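# Place the tub lid flat on the mat, matching the picture

## Task

Set the tub lid down so it rests in the same way and at the same turn as shown in the reference image named manual. The lid must lie entirely on the mat, the mat must hold nothing else, and nothing may be left tipped over.

## Robot and tools

Robot: one arm with a two-finger parallel gripper, mounted on a base whose pose in the scene frame is position (0, 0, +0.360) m with quat_wxyz (+0.891, +0.184, +0.416, -0.001), so the base is tilted relative to the table. A two-camera stand is fixed to the floor next to the table; avoid hitting it. The only camera that returns images is cam_wrist (672x504, fisheye, K=[[412.439, 0, 337.034], [0, 411.614, 246.476], [0, 0, 1]], D=[-0.03, 0, 0, 0], theta_max_deg=61.007). Loose objects may occasionally get a small push from outside. Anything that ends up off the table, or is set down off it, ruins the job.

Frames: the scene frame has its origin on the table top right under the arm's base, +z up, +y to the left when facing along +x. Reported hand poses, velocities and targets use the scene frame. Offsets you send use the Hand target's own axes. Gripper axes: fingers point along +z, and open and close along y. end_effector_position is the point between the pads, about 1 cm short of the fingertips. Printed pose values may be off by a few centimetres, more at long reach.

Row format (shared by execute_actions and move): 7 numbers, dx, dy, dz, rx, ry, rz, opening. The first six are an offset, not a pose: they are measured from the Hand target as it stands when the action or move begins, along that target's own axes. Scale: 1.0 equals 0.6 m for dx, dy, dz and 180 degrees for the rotation; rx, ry, rz form one rotation vector. Each value lies in [-1, 1]. The opening is absolute: +1 fully open (0.094 m), -1 closed. Sending the same offset again moves the hand further. A 0 in the opening slot is a real command (half open); to keep the fingers as they are, resend their current command.

execute_actions(actions, cameras): actions is a list of actions; each action is a list of up to 15 rows, one per 1/30 s step, and a short action repeats its final row to fill out 15 steps. Every row in an action counts from that action's start pose. Images come back only if actions is empty or cameras names some. cameras: list of names, ["all"], [] for none, or null/omitted (all when actions is empty, otherwise none). An unknown name voids the call.

move(target, speed, blend, opening_speed, grip_force, blocking, cameras): drives the hand in a straight line toward one row, or up to 15 rows that all count from the same starting Hand target and share a 10 s budget. speed is m/s, 0.002 to 2.9 (default 0.25), turning limited to twice that in rad/s; one value or one per target. blend in m rounds corners at intermediate targets (0 stops at each). opening_speed: how fast the opening command changes, per second on the -1..+1 scale, at least 0.2; use it to close gently. grip_force: per-pad newton limit, 10 to 50, persisting until changed; lower forces close more slowly. blocking=false returns after about 0.5 s while the move continues. The path does not avoid obstacles; faster moves strike harder and stray more, and a target far past a contact presses harder. Do not route the path close to the arm's own base, which can flip the shoulder posture; go around it. The result adds a move: line: done (at rest within 10 mm and 2 degrees), off_target, moving, held, fault, and which limits acted (paced = the sent pose was clipped, held = steps withheld). Neither done nor off_target tells you about contact.

wait(seconds 0 to 10, cameras): let time pass holding the last command; a running move continues. stop(cameras): brakes a running move. zoom_image(camera "cam_wrist", region [x0, y0, x1, y1] pixels, max 504 by 504): closer view of the latest image. show_instructions(): shows the reference image. finished_scene(scene): ends the current scene, given its number; irreversible, so check first that the lid is placed correctly and stable.

Reading results: the state line gives end_effector_position (m) and end_effector_quat_wxyz. Hand target is your last command after clipping; offsets continue from it. The hand often rests short of it; an all-zero action re-requests it, or send the remaining distance. Orientation commands are clipped to within 40 degrees of the measured orientation each step. grip_measured is the measured opening on the command scale (may read up to about 2.5 mm wide when empty; under a firm squeeze it reads a bit below the part's width). grip_effort_nm is motor effort, negative closing; it is not pad force. Joint torques are in the order of Joint positions minus the gripper, with offsets and noise; numbers 1 to 3 wrap at ±28 N m. Joint velocities may read within noise. Joint ranges (rad): waist -2.618 to 3.054, shoulder 0.000 to 3.142, elbow 0.000 to 3.142 (straight at 2.901), wrist pitch -1.571 to 1.571, wrist yaw -1.571 to 1.571, wrist roll -2.094 to 2.094.

Avoid: dropping the lid from height, releasing it while moving, fast hits on fixed or heavy objects, hard prolonged pushes, knocking items over. Motor heat builds from holding loads, stretching out, or straining against unreachable poses; MOTOR HOT appears at 75 °C, 90 °C triggers a fault that folds the arm and disables it, 100 °C makes it collapse. To release, command an opening well above grip_measured.

Each tool is called by a JSON object that holds its "fn" and its "kwargs".

Reference images:

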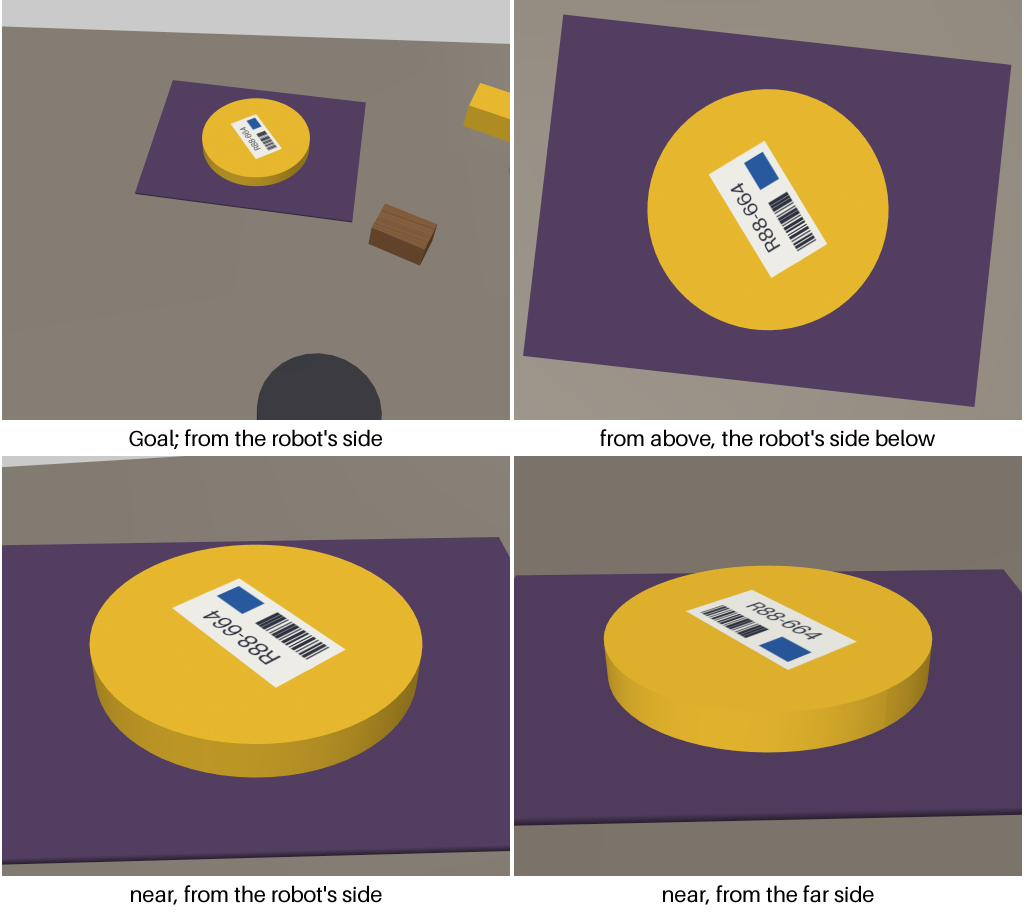

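## Session

{"fn": "execute_actions", "kwargs": {"actions": []}}

Scene clock: 0.00 s.
end_effector_position=(+0.3016, -0.3020, +0.3125) grip_measured=+1.000 grip_effort_nm=n/a end_effector_quat_wxyz=(+0.160, -0.049, +0.975, +0.143)
Joint positions: [-1.489 1.5 1.484 -1.431 -1.147 -1.728 0.094]
Joint velocities: within noise
Joint torques (N m): no reading
Motor temperatures (°C): [27 23 27 27 23 22 24]
Heat: 27 °C.
Hand target: +0.3021, -0.3040, +0.3141; +0.163, -0.049, +0.976, +0.139
Tool commands: gripper/opening=+1.0

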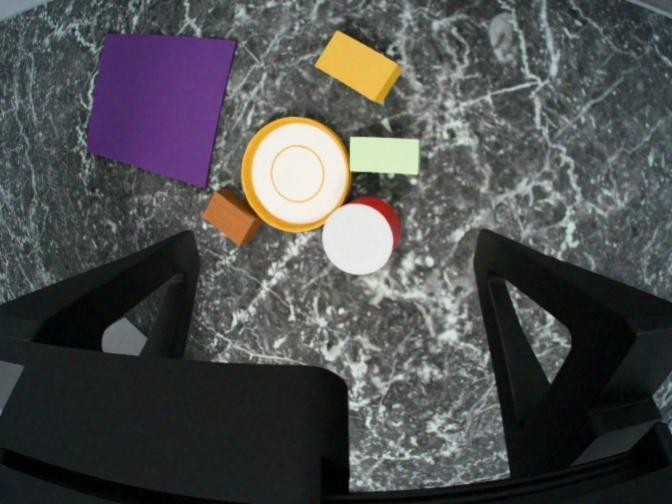

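{"fn": "zoom_image", "kwargs": {"camera": "cam_wrist", "region": [60, 0, 460, 300]}}

Scaled by 1.260 from the camera's 672x504 image, which has a finer 960x720 frame.

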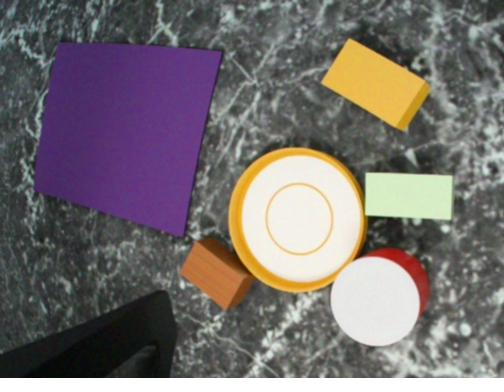

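{"fn": "move", "kwargs": {"target": [-0.0035, 0.207, 0.087, 0.0885, 0.1036, 0.0312, 1.0], "cameras": ["cam_wrist"]}}

{"fn": "move", "kwargs": {"target": [0, 0, 0.12, 0, 0, 0, 1.0], "cameras": ["cam_wrist"]}}

Scene clock: 3.33 s.
end_effector_position=(+0.3042, -0.1720, +0.2996) grip_measured=+1.000 grip_effort_nm=0.03 end_effector_quat_wxyz=(+0.000, -0.001, +1.000, +0.003)
Joint positions: [-0.738 0.739 0.902 -0.819 -0.264 -0.615 0.094]
Joint torques (N m): [0.51 -7.58 3.73 0.5 0.04 0.02]
Heat: 27 °C.
Hand target: +0.3025, -0.1702, +0.2991; +0.002, +0.000, +1.000, +0.001
Off the commanded pose: 0.003 m, 0 deg.
move: done

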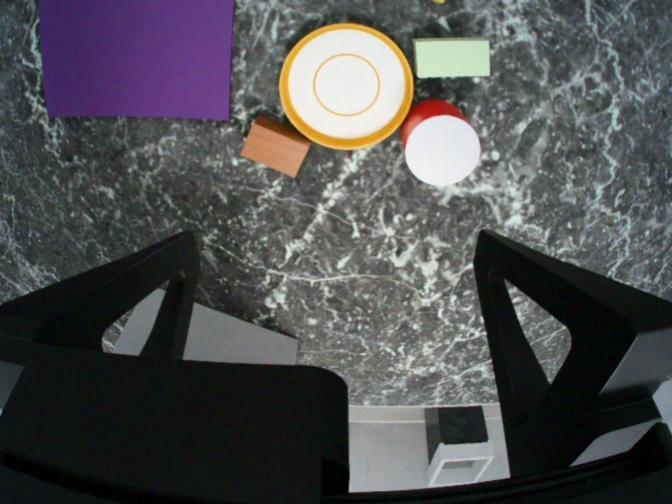

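Scene clock: 4.60 s.
end_effector_position=(+0.3066, -0.1724, +0.2333) grip_measured=+1.000 grip_effort_nm=0.03 end_effector_quat_wxyz=(+0.009, -0.004, +1.000, -0.003)
Joint positions: [-0.628 0.897 0.768 -0.489 -0.175 -0.548 0.094]
Joint torques (N m): [0.27 -5.81 3.37 0.59 0.05 0.05]
Heat: 27 °C.
Hand target: +0.3026, -0.1700, +0.2270; +0.002, +0.000, +1.000, +0.001
Off the commanded pose: 0.008 m, 1 deg.
move: done

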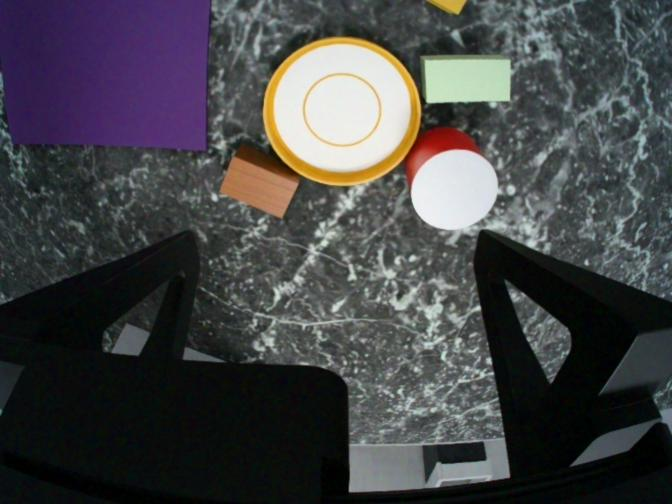

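{"fn": "zoom_image", "kwargs": {"camera": "cam_wrist", "region": [220, 20, 520, 244]}}

Scaled by 1.680 from the camera's 672x504 image, which has a finer 960x720 frame.

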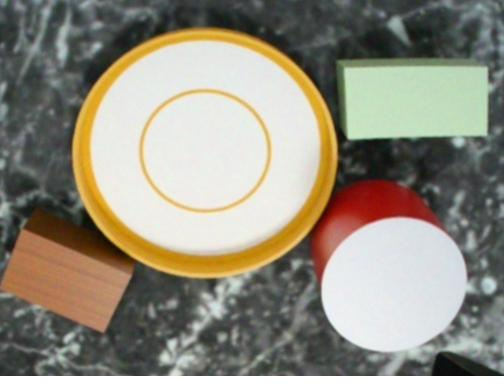

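{"fn": "move", "kwargs": {"target": [-0.195, -0.133, -0.055, 0, 0, 0.1667, 1.0], "cameras": ["cam_wrist"]}}

Scene clock: 10.37 s.
end_effector_position=(+0.4212, -0.2464, +0.2662) grip_measured=+1.000 grip_effort_nm=0.03 end_effector_quat_wxyz=(+0.011, +0.250, +0.968, -0.002)
Joint positions: [-0.671 1.245 1.466 -0.84 -0.209 -0.06 0.094]
Joint torques (N m): [-1.68 -9.16 6.9 0.31 -0.11 0.08]
Heat: 28 °C.
Hand target: +0.4196, -0.2497, +0.2602; +0.001, +0.259, +0.966, +0.002
Off the commanded pose: 0.007 m, 2 deg.
move: done

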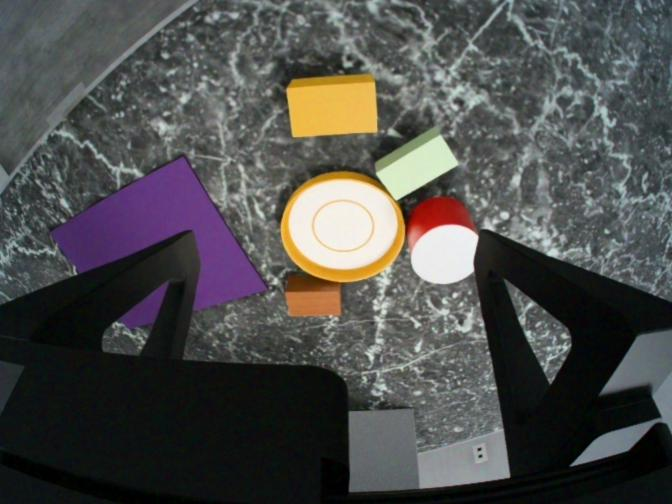

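{"fn": "zoom_image", "kwargs": {"camera": "cam_wrist", "region": [250, 50, 490, 330]}}

Scaled by 1.800 from the camera's 672x504 image, which has a finer 960x720 frame.

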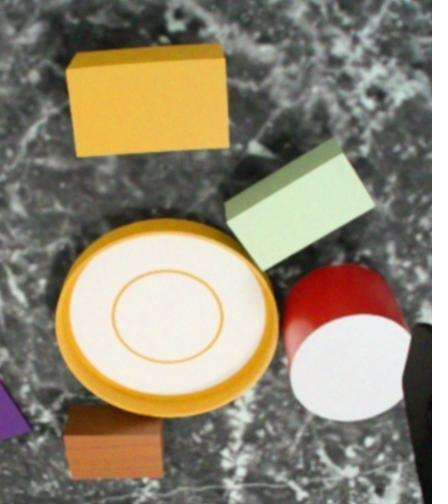

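{"fn": "zoom_image", "kwargs": {"camera": "cam_wrist", "region": [270, 160, 420, 290]}}

Scaled by 3.360 from the camera's 672x504 image, which has a finer 960x720 frame.

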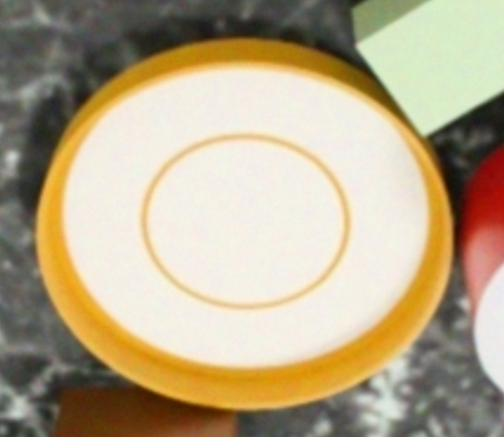

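{"fn": "move", "kwargs": {"target": [0.24, -0.17, 0.2, 0, 0, -0.3056, 1.0], "cameras": ["cam_wrist"]}}

Scene clock: 15.17 s.
end_effector_position=(+0.2534, -0.2663, +0.1439) grip_measured=+1.000 grip_effort_nm=0.02 end_effector_quat_wxyz=(+0.005, -0.222, +0.975, -0.006)
Joint positions: [-0.973 1.393 0.822 -0.117 -0.444 -1.207 0.094]
Joint torques (N m): [-3.37 -6.72 1.4 0.42 -0.14 -0.15]
Heat: 28 °C.
Hand target: +0.2443, -0.2659, +0.1396; +0.002, -0.217, +0.976, +0.001
Off the commanded pose: 0.010 m, 1 deg.
move: done

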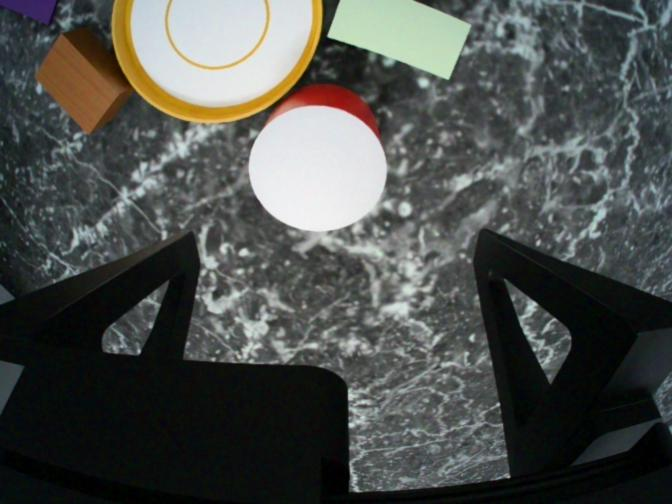

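{"fn": "move", "kwargs": {"target": [[0.0167, 0.015, 0.1, 0, 0, 0, 1.0],[0.0167, 0.015, 0.17, 0, 0, 0, 1.0]], "blend": 0.02, "cameras": ["cam_wrist"]}}

Scene clock: 16.47 s.
end_effector_position=(+0.2390, -0.2685, +0.0441) grip_measured=+1.000 grip_effort_nm=0.03 end_effector_quat_wxyz=(+0.006, -0.223, +0.975, -0.011)
Joint positions: [-0.874 1.784 0.898 0.234 -0.362 -1.14 0.094]
Joint torques (N m): [-2.39 -7.25 0.23 0.41 -0.06 0.06]
Heat: 28 °C.
Hand target: +0.2319, -0.2617, +0.0376; +0.002, -0.217, +0.976, +0.001
Off the commanded pose: 0.012 m, 2 deg.
move: off_target

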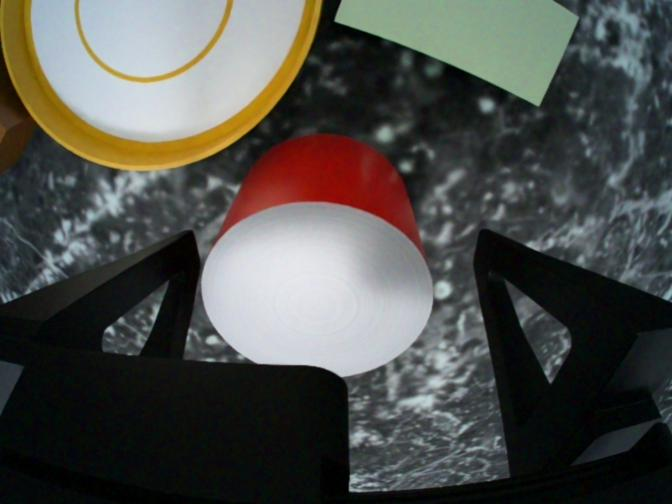

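{"fn": "move", "kwargs": {"target": [[0.005, 0.01, 0.012, 0, 0, 0, 1.0],[0.005, 0.01, 0.012, 0, 0, 0, 0.2]], "grip_force": 25, "cameras": ["cam_wrist"]}}

Scene clock: 19.53 s.
end_effector_position=(+0.2350, -0.2655, +0.0378) grip_measured=+0.476 grip_effort_nm=-0.49 end_effector_quat_wxyz=(+0.008, -0.223, +0.975, -0.011)
Joint positions: [-0.87 1.809 0.891 0.268 -0.362 -1.135 0.069]
Joint torques (N m): [-2.21 -7.01 -0.18 0.53 -0.01 0.07]
Heat: 28 °C.
Hand target: +0.2267, -0.2576, +0.0304; +0.002, -0.217, +0.976, +0.001
Off the commanded pose: 0.014 m, 2 deg.
grip_force (N): 25
move: off_target; target 2's new opening was sent with the hand 0.014 m and 2 deg from that target

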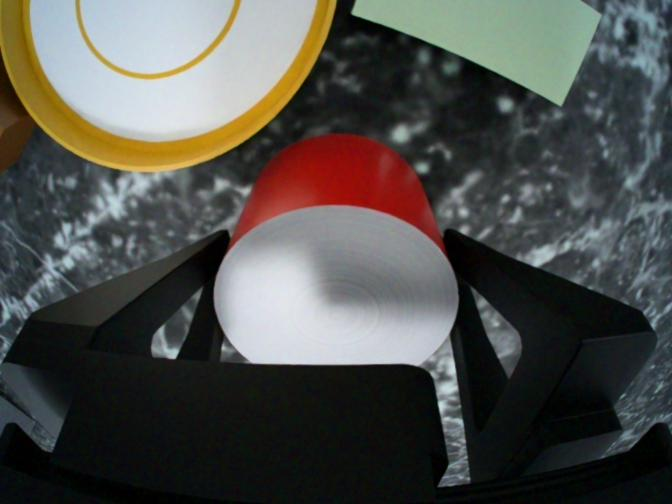

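{"fn": "move", "kwargs": {"target": [[0, 0, -0.15, 0, 0, 0, 0.2],[-0.403, 0.065, -0.15, 0, 0, 0.222, 0.2],[-0.403, 0.065, -0.02, 0, 0, 0.222, 0.2]], "blend": 0.04, "cameras": ["cam_wrist"]}}

Scene clock: 22.67 s.
end_effector_position=(+0.4276, -0.1158, +0.0462) grip_measured=+0.475 grip_effort_nm=-0.54 end_effector_quat_wxyz=(+0.000, +0.124, +0.992, +0.007)
Joint positions: [-0.242 1.758 1.281 -0.158 0.128 -0.066 0.069]
Joint torques (N m): [0.99 -10.8 3.15 0.42 0.03 0.05]
Heat: 28 °C.
Hand target: +0.4292, -0.1199, +0.0435; +0.002, +0.130, +0.992, +0.001
Off the commanded pose: 0.005 m, 1 deg.
grip_force (N): 25
move: done; blend cut to 0.039 m at target 2

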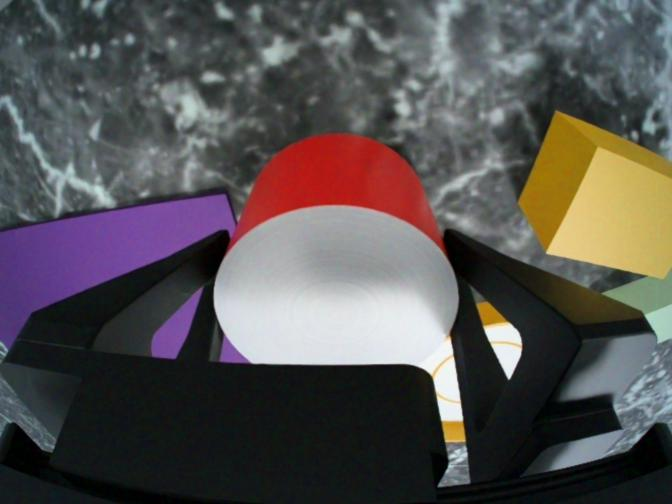

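{"fn": "move", "kwargs": {"target": [[0, 0, 0.014, 0, 0, 0, 0.2],[0, 0, 0.014, 0, 0, 0, 1.0],[0, 0, -0.2, 0, 0, 0, 1.0]], "speed": [0.05, 0.1, 0.25], "cameras": ["cam_wrist"]}}

Scene clock: 25.43 s.
end_effector_position=(+0.4352, -0.1248, +0.1628) grip_measured=+0.998 grip_effort_nm=0.15 end_effector_quat_wxyz=(+0.011, +0.131, +0.991, +0.000)
Joint positions: [-0.199 1.387 1.197 -0.425 0.171 -0.031 0.094]
Joint torques (N m): [1.74 -11.47 2.7 0.31 0.06 0.02]
Heat: 28 °C.
Hand target: +0.4288, -0.1203, +0.1635; +0.002, +0.130, +0.992, +0.001
Off the commanded pose: 0.008 m, 1 deg.
grip_force (N): 25
move: done

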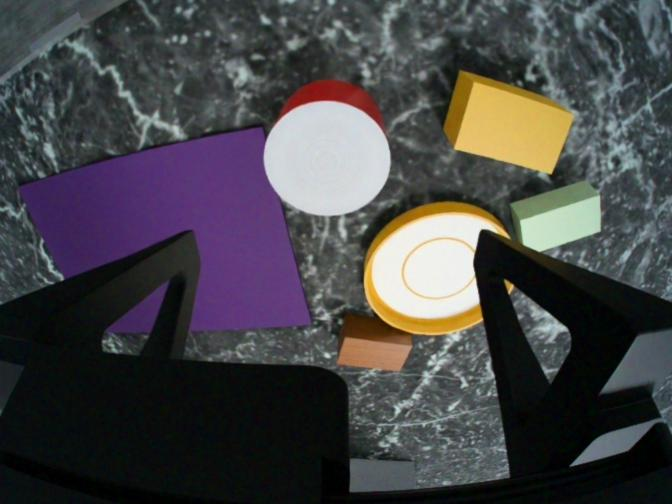

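{"fn": "move", "kwargs": {"target": [0.165, -0.065, 0.139, 0, 0, 0.0833, -0.15], "grip_force": 50, "cameras": ["cam_wrist"]}}

Scene clock: 27.20 s.
end_effector_position=(+0.3298, -0.1344, +0.0858) grip_measured=-0.148 grip_effort_nm=-0.09 end_effector_quat_wxyz=(+0.009, +0.253, +0.967, -0.002)
Joint positions: [-0.38 1.49 0.794 0.088 0.03 0.115 0.04]
Joint torques (N m): [-0.14 -7.45 0.87 0.52 -0.1 0.07]
Heat: 28 °C.
Hand target: +0.3234, -0.1323, +0.0797; +0.002, +0.258, +0.966, +0.002
Off the commanded pose: 0.009 m, 1 deg.
move: done

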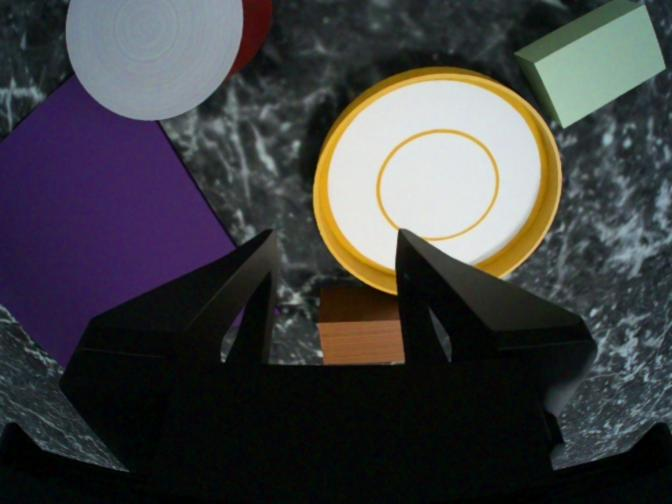

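{"fn": "move", "kwargs": {"target": [[0.009, 0.014, 0.075, 0, 0, 0, -0.15],[0.009, 0.014, 0.1, 0, 0, 0, -0.15]], "speed": [0.15, 0.03], "cameras": ["cam_wrist"]}}

Scene clock: 30.03 s.
end_effector_position=(+0.3279, -0.1252, +0.0268) grip_measured=-0.148 grip_effort_nm=-0.09 end_effector_quat_wxyz=(+0.008, +0.256, +0.967, +0.003)
Joint positions: [-0.367 1.742 0.884 0.246 0.033 0.129 0.04]
Joint torques (N m): [0.7 -7.32 0.7 0.59 0.07 0.04]
Heat: 28 °C.
Hand target: +0.3232, -0.1221, +0.0197; +0.002, +0.258, +0.966, +0.002
Off the commanded pose: 0.009 m, 1 deg.
move: done

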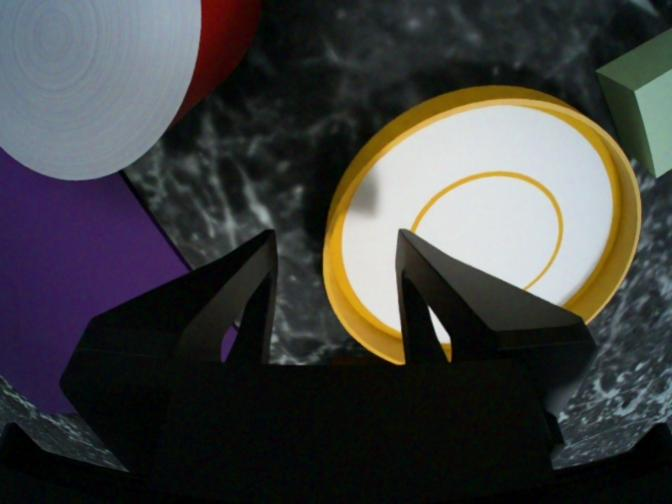

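{"fn": "move", "kwargs": {"target": [[0, 0, 0.0145, 0, 0, 0, -0.15],[0, 0, 0.0145, 0, 0, 0, -1.0]], "speed": [0.03, 0.1], "grip_force": 30, "cameras": ["cam_wrist"]}}

Scene clock: 33.27 s.
end_effector_position=(+0.3285, -0.1252, +0.0183) grip_measured=-0.945 grip_effort_nm=-0.60 end_effector_quat_wxyz=(+0.009, +0.257, +0.966, +0.002)
Joint positions: [-0.367 1.778 0.905 0.262 0.033 0.13 0.003]
Joint torques (N m): [0.7 -7.51 0.61 0.54 0.05 0.02]
Heat: 27 °C.
Hand target: +0.3230, -0.1221, +0.0110; +0.002, +0.258, +0.966, +0.002
Off the commanded pose: 0.010 m, 1 deg.
grip_force (N): 30
move: done

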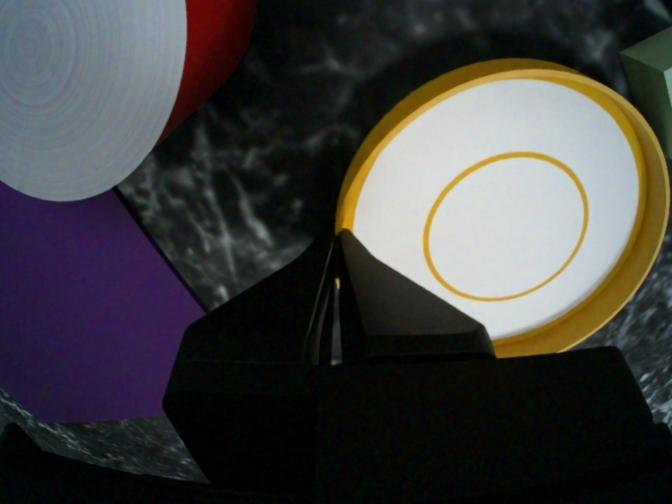

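{"fn": "move", "kwargs": {"target": [[0, 0, -0.04, 0, 0, 0, -1.0],[0, 0, -0.15, 0, 0, 0, -1.0],[-0.131, 0.1925, -0.15, 0, 0, 0, -1.0]], "speed": [0.06, 0.2, 0.2], "blend": [0.01, 0.02, 0], "grip_force": 50, "cameras": ["cam_wrist"]}}

Scene clock: 35.80 s.
end_effector_position=(+0.4536, -0.0658, +0.1096) grip_measured=-0.963 grip_effort_nm=-1.00 end_effector_quat_wxyz=(+0.016, +0.260, +0.965, +0.006)
Joint positions: [-0.049 1.599 1.243 -0.27 0.286 0.32 0.002]
Joint torques (N m): [2.63 -8.87 4.12 0.28 0.06 0.05]
Heat: 27 °C.
Hand target: +0.4484, -0.0614, +0.1015; +0.001, +0.258, +0.966, +0.002
Off the commanded pose: 0.011 m, 2 deg.
move: off_target

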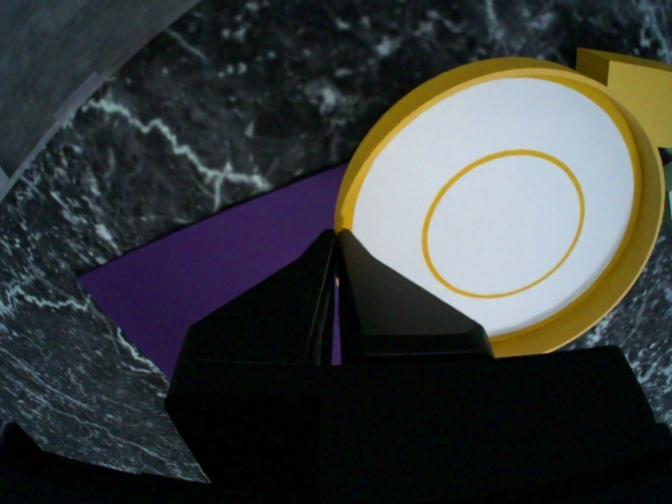

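{"fn": "move", "kwargs": {"target": [[0, 0, 0.055, 0, 0, 0, -1.0],[0, 0, 0.07, 0, 0, 0, -1.0]], "speed": [0.15, 0.02], "cameras": ["cam_wrist"]}}

Scene clock: 37.60 s.
end_effector_position=(+0.4508, -0.0608, +0.0723) grip_measured=-0.963 grip_effort_nm=-1.00 end_effector_quat_wxyz=(+0.006, +0.260, +0.966, +0.003)
Joint positions: [-0.066 1.725 1.294 -0.214 0.276 0.317 0.002]
Joint torques (N m): [1.54 -8.62 3.93 0.59 -0.08 -0.1]
Heat: 27 °C.
Hand target: +0.4485, -0.0612, +0.0595; +0.001, +0.258, +0.966, +0.002
Off the commanded pose: 0.013 m, 1 deg.
move: off_target

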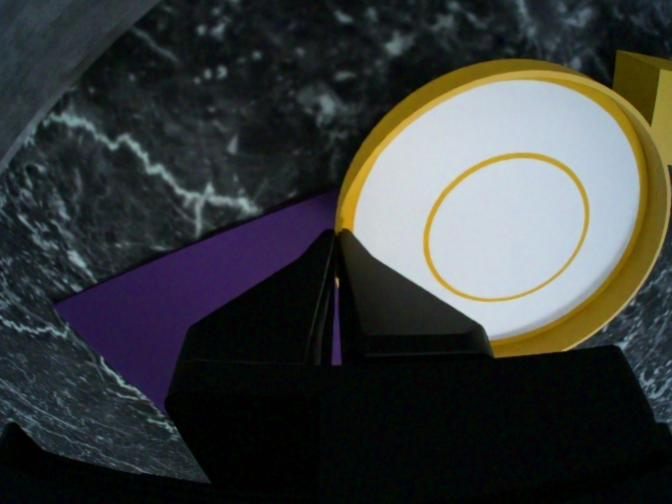

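{"fn": "move", "kwargs": {"target": [[0, 0, 0.004, 0, 0, 0, -0.4],[0, 0, -0.05, 0, 0, 0, -0.4],[0.05, 0, -0.3, 0, 0, 0, -0.4]], "speed": [0.02, 0.06, 0.25], "blend": [0, 0.02, 0], "opening_speed": 0.6, "cameras": ["cam_wrist"]}}

Scene clock: 40.97 s.
end_effector_position=(+0.4262, -0.0489, +0.2367) grip_measured=-0.402 grip_effort_nm=0.15 end_effector_quat_wxyz=(+0.005, +0.261, +0.965, +0.003)
Joint positions: [0.162 1.217 1.147 -0.63 0.456 0.469 0.028]
Joint torques (N m): [2.88 -9.66 3.47 0.26 0.1 0.07]
Motor temperatures (°C): [27 28 27 26 23 22 24]
Heat: 28 °C.
Hand target: +0.4219, -0.0468, +0.2395; +0.002, +0.258, +0.966, +0.002
Off the commanded pose: 0.006 m, 1 deg.
move: done; blend cut to 0.016 m at target 2

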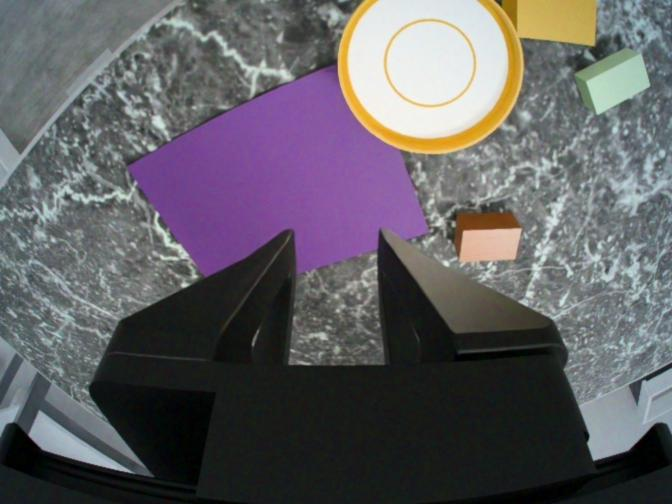

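{"fn": "move", "kwargs": {"target": [0.0525, -0.282, 0.1, -0.174, -0.301, -0.301, -0.05], "speed": 0.4, "cameras": ["cam_wrist"]}}

Scene clock: 45.10 s.
end_effector_position=(+0.3161, -0.1779, +0.1824) grip_measured=-0.052 grip_effort_nm=0.14 end_effector_quat_wxyz=(+0.456, -0.245, +0.846, +0.128)
Joint positions: [-1.033 1.801 0.522 1.57 -1.372 -0.46 0.045]
Joint torques (N m): [-3.17 -5.98 -0.47 1.39 -0.35 0.02]
Heat: 28 °C.
Hand target: +0.3105, -0.1776, +0.1788; +0.484, -0.224, +0.836, +0.130
Off the commanded pose: 0.007 m, 4 deg.
joint sent to its limit — joint 4 (wrist pitch), upper limit. The joint targets are off in orientation, not in position.
move: off_target

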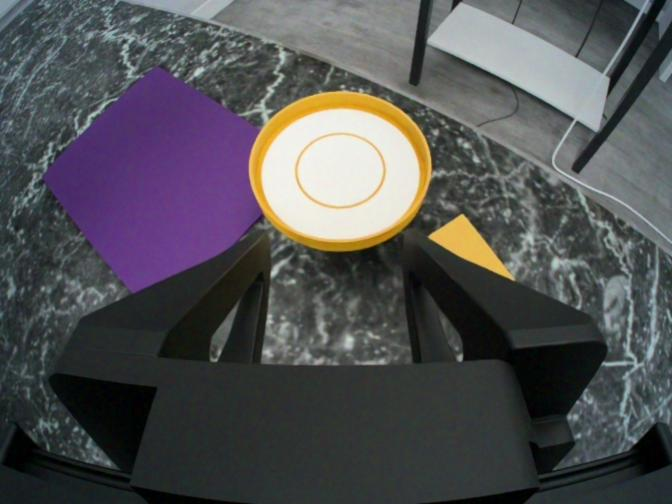

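{"fn": "move", "kwargs": {"target": [[-0.143, 0.188, 0.11, 0.0874, 0.3257, 0.1508, -0.15],[-0.061, 0.225, 0.236, 0.2656, 0.3237, -0.1222, -0.15]], "speed": 0.4, "blend": [0.05, 0], "cameras": ["cam_wrist"]}}

Scene clock: 52.03 s.
end_effector_position=(+0.3702, +0.0050, +0.1449) grip_measured=-0.148 grip_effort_nm=-0.08 end_effector_quat_wxyz=(+0.079, -0.179, +0.897, -0.397)
Joint positions: [0.432 2.073 0.723 1.565 1.378 -1.19 0.04]
Joint torques (N m): [5.27 -5.86 -0.81 1.32 0.07 -0.04]
Heat: 27 °C.
Hand target: +0.3649, +0.0100, +0.1404; +0.092, -0.196, +0.885, -0.412
Off the commanded pose: 0.009 m, 3 deg.
joint sent to its limit — joint 4 (wrist pitch), upper limit. The joint targets are off in orientation, not in position.
move: off_target

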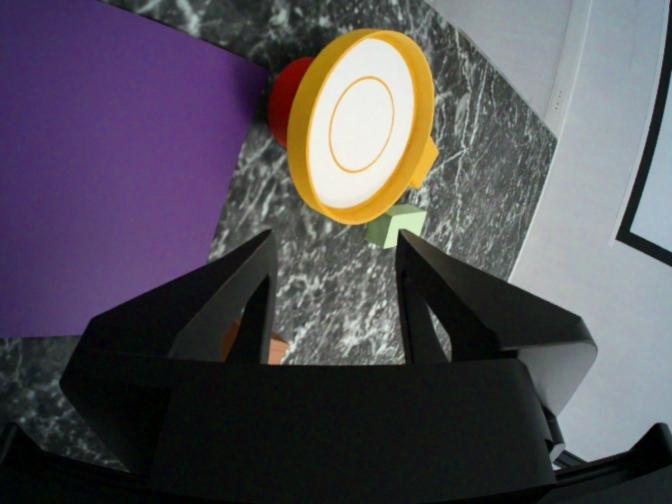

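{"fn": "move", "kwargs": {"target": [0.005, 0.033, 0.09, 0, 0, 0, -0.15], "speed": 0.15, "cameras": ["cam_wrist"]}}

Scene clock: 53.47 s.
end_effector_position=(+0.3788, -0.0200, +0.0974) grip_measured=-0.148 grip_effort_nm=-0.08 end_effector_quat_wxyz=(+0.085, -0.190, +0.890, -0.405)
Joint positions: [0.288 2.183 0.816 1.569 1.23 -1.189 0.04]
Joint torques (N m): [4.44 -6.08 -0.36 1.4 0.08 0.07]
Heat: 27 °C.
Hand target: +0.3743, -0.0172, +0.0904; +0.092, -0.196, +0.885, -0.412
Off the commanded pose: 0.009 m, 1 deg.
joint read past its limit — joint 4 (wrist pitch), upper limit.
joint sent to its limit — joint 4 (wrist pitch), upper limit. The joint targets still meet the commanded pose.
move: done

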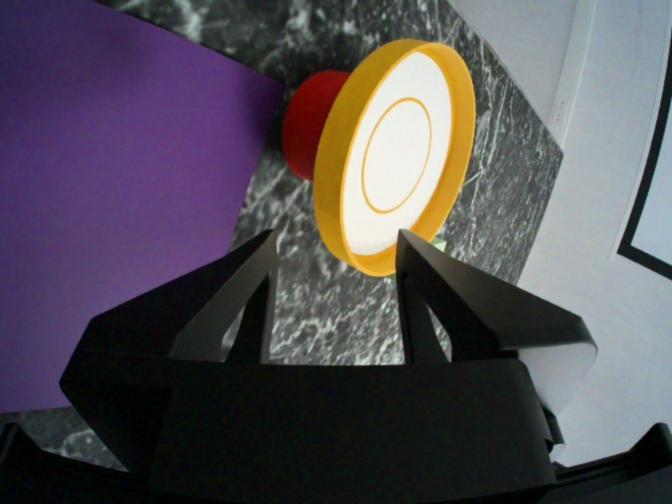

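{"fn": "move", "kwargs": {"target": [0.0, 0.0, 0.1217, 0, 0, 0, -0.15], "speed": 0.08, "cameras": ["cam_wrist"]}}

Scene clock: 55.40 s.
end_effector_position=(+0.4067, -0.0719, +0.0553) grip_measured=-0.148 grip_effort_nm=-0.09 end_effector_quat_wxyz=(+0.102, -0.183, +0.883, -0.420)
Joint positions: [0.109 2.231 0.956 1.502 1.05 -1.174 0.04]
Joint torques (N m): [3.49 -6.72 -0.21 1.34 0.08 0.09]
Heat: 27 °C.
Hand target: +0.3981, -0.0677, +0.0434; +0.092, -0.196, +0.885, -0.412
Off the commanded pose: 0.015 m, 2 deg.
move: off_target

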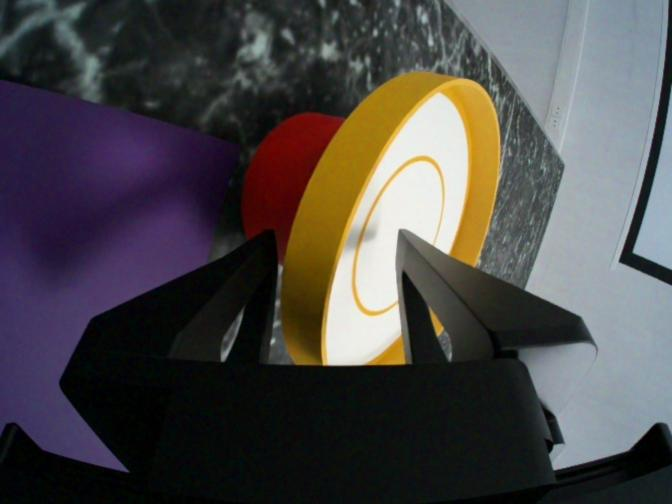

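{"fn": "move", "kwargs": {"target": [[0, -0.032, -0.027, 0, 0, 0, -0.15]], "speed": 0.05, "cameras": ["cam_wrist"]}}

Scene clock: 56.47 s.
end_effector_position=(+0.3960, -0.0728, +0.0640) grip_measured=-0.148 grip_effort_nm=-0.08 end_effector_quat_wxyz=(+0.092, -0.193, +0.884, -0.416)
Joint positions: [0.114 2.194 0.89 1.501 1.058 -1.174 0.04]
Joint torques (N m): [5.08 -10 -1.35 1.39 0.26 -0.03]
Heat: 28 °C.
Hand target: +0.3980, -0.0676, +0.0686; +0.092, -0.196, +0.885, -0.412
Off the commanded pose: 0.007 m, 1 deg.
move: done

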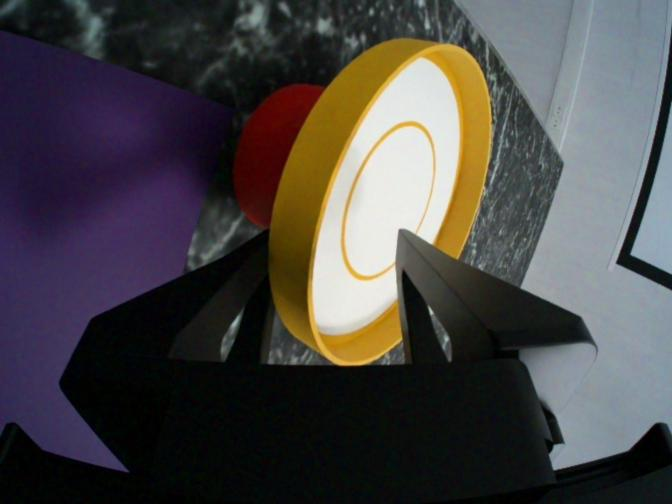

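{"fn": "move", "kwargs": {"target": [[0, -0.02, -0.017, 0, 0, 0, -0.15],[0, -0.02, -0.017, 0, 0, 0, -0.8]], "speed": 0.05, "grip_force": 25, "opening_speed": 0.3, "cameras": ["cam_wrist"]}}

Scene clock: 59.83 s.
end_effector_position=(+0.3957, -0.0724, +0.0793) grip_measured=-0.692 grip_effort_nm=-0.54 end_effector_quat_wxyz=(+0.092, -0.193, +0.884, -0.416)
Joint positions: [0.133 2.141 0.842 1.501 1.077 -1.18 0.014]
Joint torques (N m): [5.16 -10.11 -1.39 1.39 0.27 -0.05]
Heat: 28 °C.
Hand target: +0.3980, -0.0677, +0.0843; +0.092, -0.196, +0.885, -0.412
Off the commanded pose: 0.007 m, 1 deg.
grip_force (N): 25
move: done

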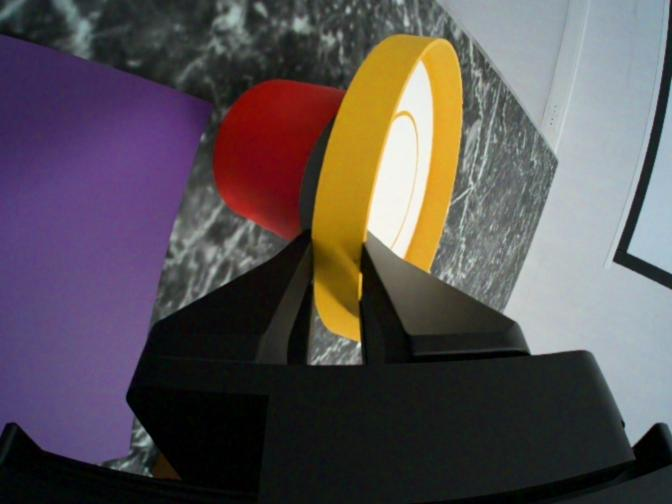

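{"fn": "move", "kwargs": {"target": [[0, 0, 0, 0, 0, 0, -1.0],[0, -0.128, -0.107, 0, 0, 0, -1.0]], "speed": [0.05, 0.15], "grip_force": 50, "cameras": ["cam_wrist"]}}

Scene clock: 62.17 s.
end_effector_position=(+0.3984, -0.0713, +0.1809) grip_measured=-0.747 grip_effort_nm=-1.00 end_effector_quat_wxyz=(+0.094, -0.191, +0.884, -0.416)
Joint positions: [0.285 1.768 0.599 1.459 1.223 -1.271 0.012]
Joint torques (N m): [4.51 -9.05 -0.32 1.27 0.19 -0.05]
Heat: 29 °C.
Hand target: +0.3980, -0.0680, +0.1844; +0.092, -0.196, +0.885, -0.412
Off the commanded pose: 0.005 m, 1 deg.
move: done

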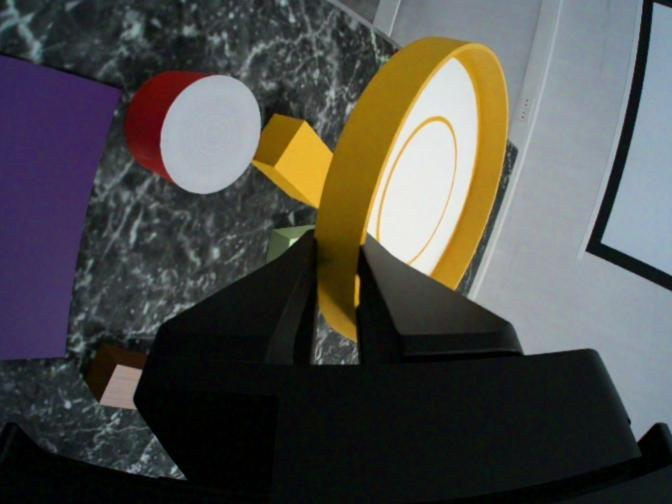

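{"fn": "move", "kwargs": {"target": [[0.0305, -0.03, -0.135, -0.273, 0.0606, 0.13, -1.0],[-0.0047, 0.1205, -0.107, -0.627, -0.0214, 0.1636, -1.0]], "speed": 0.35, "blend": [0.05, 0], "cameras": ["cam_wrist"]}}

Scene clock: 66.90 s.
end_effector_position=(+0.3626, +0.0180, +0.1753) grip_measured=-0.747 grip_effort_nm=-1.00 end_effector_quat_wxyz=(+0.003, -0.007, +0.850, +0.527)
Joint positions: [-0.368 1.672 1.191 -0.769 -0.945 -0.722 0.012]
Joint torques (N m): [0.42 -7.88 2.26 -0.78 -0.6 -0.12]
Heat: 28 °C.
Hand target: +0.3601, +0.0198, +0.1704; +0.000, +0.000, +0.843, +0.538
Off the commanded pose: 0.006 m, 2 deg.
move: done

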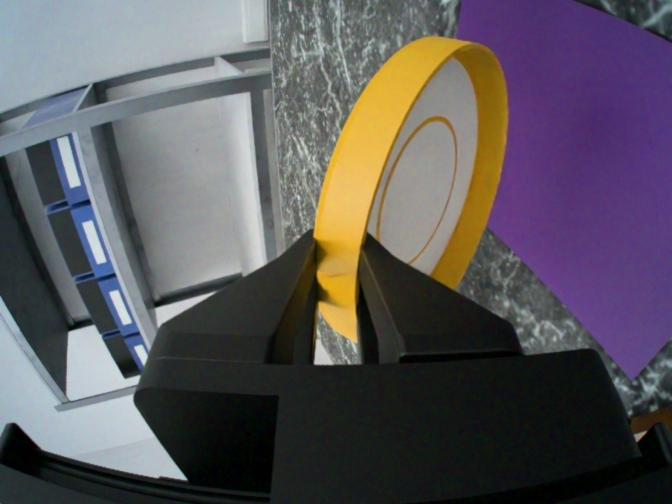

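{"fn": "move", "kwargs": {"target": [[0.002, -0.1047, 0.091, 0, 0, 0, -1.0],[0.002, -0.153, 0.0823, 0, 0, 0, -1.0]], "speed": [0.2, 0.04], "blend": [0.005, 0], "cameras": ["cam_wrist"]}}

Scene clock: 69.20 s.
end_effector_position=(+0.3594, +0.0337, +0.0990) grip_measured=-0.747 grip_effort_nm=-1.00 end_effector_quat_wxyz=(-0.028, +0.034, +0.821, +0.570)
Joint positions: [-0.36 2.032 1.423 -0.764 -1.014 -0.718 0.012]
Joint torques (N m): [0.09 -7.5 2.21 0.21 0.11 -0.27]
Heat: 28 °C.
Hand target: +0.3589, +0.0259, +0.0664; +0.000, -0.001, +0.843, +0.538
Off the commanded pose: 0.034 m, 7 deg.
move: off_target

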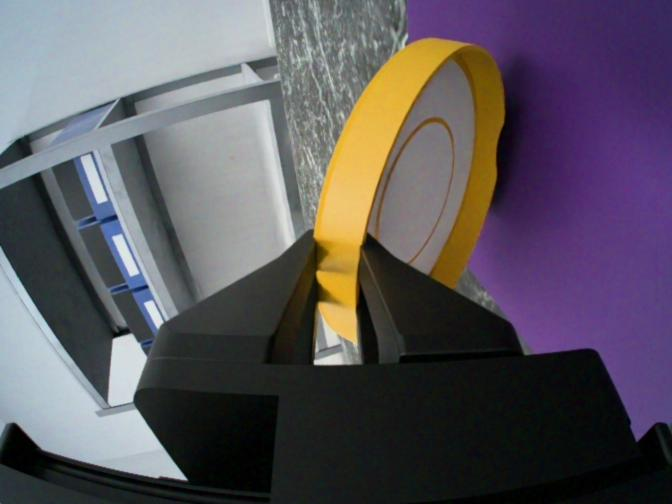

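{"fn": "move", "kwargs": {"target": [[0, 0.042, -0.0195, 0, 0, 0, -1.0],[0, 0.042, -0.0195, 0, 0, 0, -0.35]], "speed": 0.06, "opening_speed": 0.4, "grip_force": 20, "cameras": ["cam_wrist"]}}

Scene clock: 72.17 s.
end_effector_position=(+0.3541, +0.0302, +0.0919) grip_measured=-0.352 grip_effort_nm=0.15 end_effector_quat_wxyz=(-0.012, +0.004, +0.839, +0.544)
Joint positions: [-0.361 2.001 1.369 -0.673 -0.963 -0.73 0.03]
Joint torques (N m): [0.54 -12.4 -0.23 -0.56 -0.4 0]
Heat: 29 °C.
Hand target: +0.3589, +0.0259, +0.0941; +0.000, +0.000, +0.843, +0.538
Off the commanded pose: 0.007 m, 2 deg.
grip_force (N): 20
move: done; target 2's new opening was sent with the hand 0.012 m and 5 deg from that target

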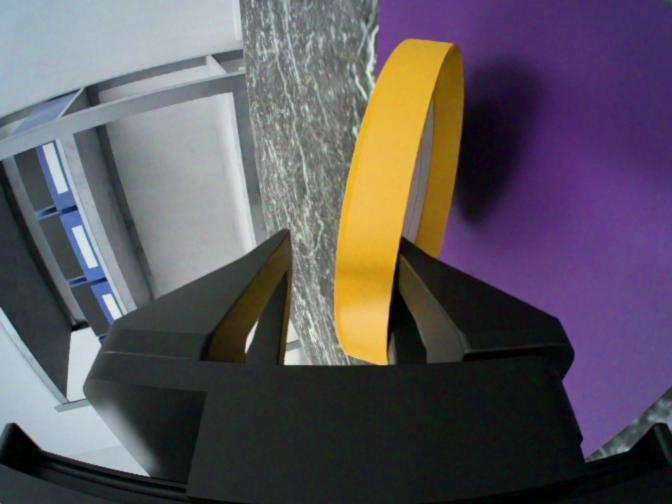

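{"fn": "move", "kwargs": {"target": [[0, -0.0523, 0.006, 0, 0, 0, -0.35],[0, -0.1045, 0.0047, 0, 0, 0, -0.35]], "speed": 0.06, "blend": [0.01, 0], "cameras": ["cam_wrist"]}}

Scene clock: 74.03 s.
end_effector_position=(+0.3657, +0.0079, +0.0666) grip_measured=-0.352 grip_effort_nm=0.14 end_effector_quat_wxyz=(-0.010, +0.009, +0.830, +0.557)
Joint positions: [-0.41 2.154 1.6 -0.852 -1.002 -0.833 0.03]
Joint torques (N m): [-0.69 -7.01 2.43 -0.04 -0.11 0]
Heat: 29 °C.
Hand target: +0.3589, +0.0021, +0.0361; +0.000, +0.000, +0.843, +0.538
Off the commanded pose: 0.032 m, 3 deg.
grip_force (N): 20
move: off_target

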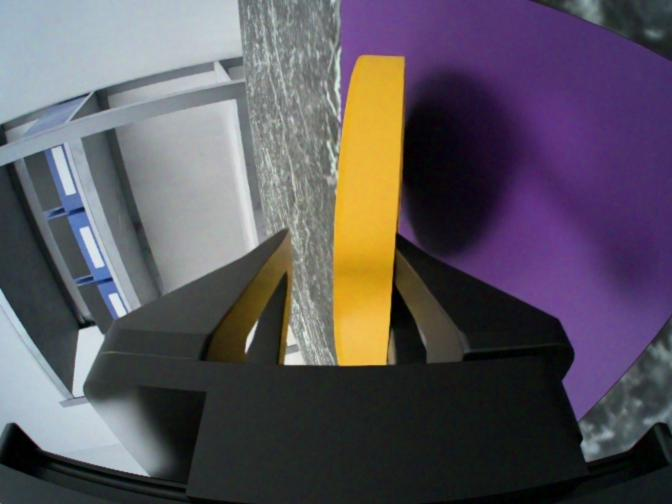

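{"fn": "move", "kwargs": {"target": [[0.0033, 0.037, -0.054, 0, 0, 0, -0.35],[0.0033, -0.0165, -0.051, 0, 0, 0, -0.35]], "speed": 0.06, "blend": [0.01, 0], "cameras": ["cam_wrist"]}}

Scene clock: 76.07 s.
end_effector_position=(+0.3676, -0.0311, +0.0511) grip_measured=-0.352 grip_effort_nm=0.15 end_effector_quat_wxyz=(+0.004, -0.006, +0.847, +0.532)
Joint positions: [-0.483 2.203 1.715 -0.935 -0.981 -0.928 0.03]
Joint torques (N m): [-0.79 -8.36 1.87 -0.93 -0.39 -0.16]
Heat: 29 °C.
Hand target: +0.3570, -0.0299, +0.0401; +0.000, +0.000, +0.843, +0.538
Off the commanded pose: 0.015 m, 1 deg.
grip_force (N): 20
move: off_target

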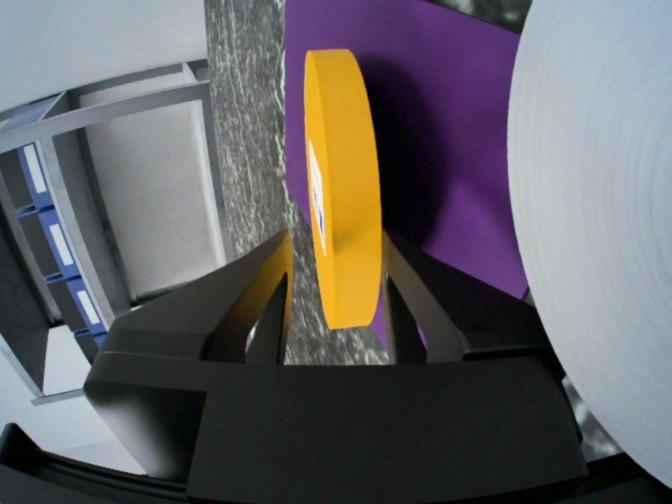

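{"fn": "move", "kwargs": {"target": [0.0367, -0.012, 0.0055, 0, 0, 0, -0.35], "speed": 0.05, "cameras": ["cam_wrist"]}}

Scene clock: 77.37 s.
end_effector_position=(+0.3601, -0.0329, +0.0477) grip_measured=-0.352 grip_effort_nm=0.15 end_effector_quat_wxyz=(+0.015, -0.020, +0.848, +0.529)
Joint positions: [-0.494 2.203 1.687 -0.909 -0.981 -0.972 0.03]
Joint torques (N m): [-1.66 -7.2 -0.64 -0.77 -0.41 -0.15]
Heat: 29 °C.
Hand target: +0.3350, -0.0299, +0.0321; +0.000, -0.001, +0.843, +0.538
Off the commanded pose: 0.030 m, 3 deg.
grip_force (N): 20
move: off_target

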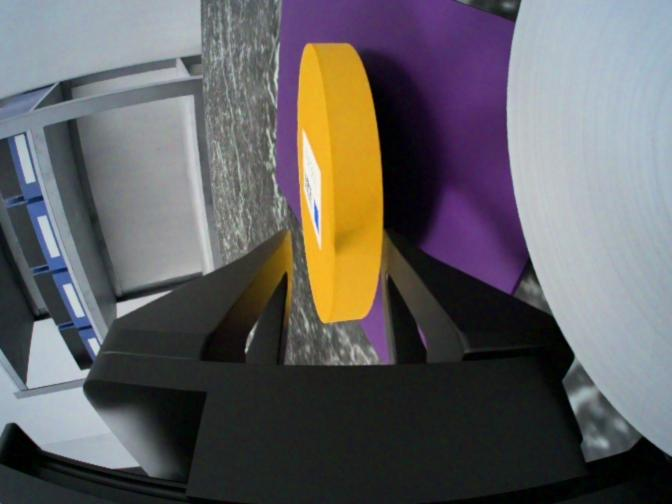

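{"fn": "move", "kwargs": {"target": [[-0.025, 0.0333, -0.019, 0.111, 0, 0, -0.35],[-0.02, -0.013, -0.0123, 0.111, 0, 0, -0.35]], "speed": 0.08, "cameras": ["cam_wrist"]}}

Scene clock: 81.17 s.
end_effector_position=(+0.3522, -0.0406, +0.0357) grip_measured=-0.352 grip_effort_nm=0.15 end_effector_quat_wxyz=(+0.001, +0.000, +0.925, +0.380)
Joint positions: [-0.445 1.96 1.303 -0.369 -0.713 -0.589 0.03]
Joint torques (N m): [-0.13 -8.66 1.25 -0.27 -0.44 -0.06]
Heat: 30 °C.
Hand target: +0.3470, -0.0399, +0.0281; +0.000, +0.000, +0.924, +0.383
Off the commanded pose: 0.009 m, 0 deg.
grip_force (N): 20
move: done

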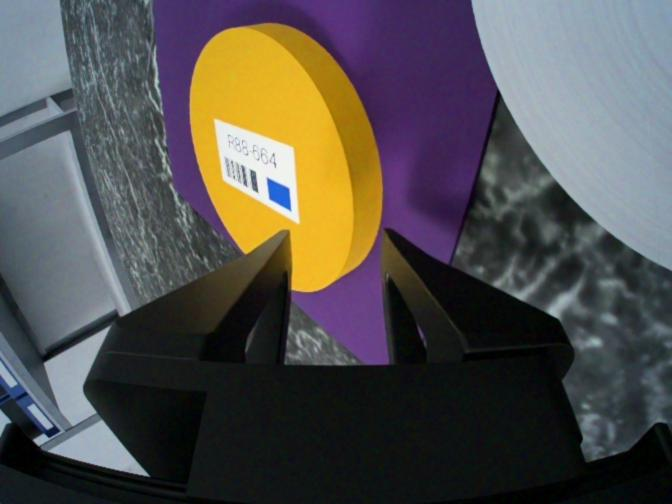

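{"fn": "move", "kwargs": {"target": [[0, -0.0354, -0.0354, 0, 0, 0, -0.35],[0, 0.0236, -0.165, 0, 0, 0, -0.35],[0.078, 0.344, -0.179, 0.25, 0, 0, 0]], "speed": [0.06, 0.2, 0.35], "blend": [0.005, 0.04, 0], "cameras": ["cam_wrist"]}}

Scene clock: 85.00 s.
end_effector_position=(+0.2979, +0.0270, +0.2484) grip_measured=-0.002 grip_effort_nm=0.15 end_effector_quat_wxyz=(+0.001, +0.005, +1.000, +0.001)
Joint positions: [0.558 1.02 0.635 -0.522 0.733 0.301 0.047]
Joint torques (N m): [2.77 -3.43 4.25 0.21 0.09 0.05]
Heat: 30 °C.
Hand target: +0.3000, +0.0298, +0.2501; +0.000, +0.000, +1.000, +0.001
Off the commanded pose: 0.004 m, 1 deg.
grip_force (N): 20
move: done

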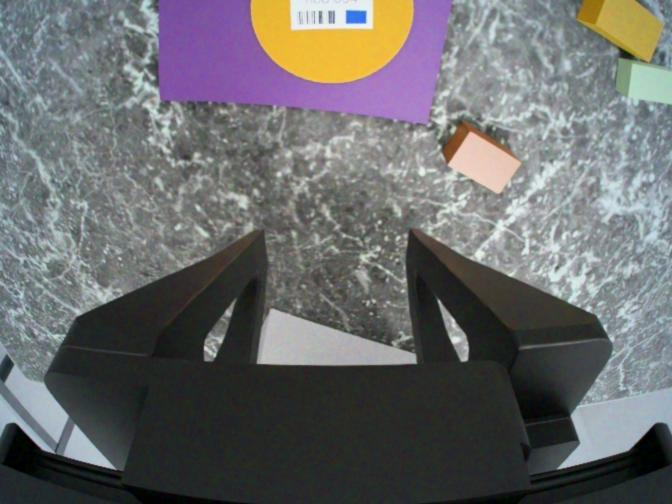

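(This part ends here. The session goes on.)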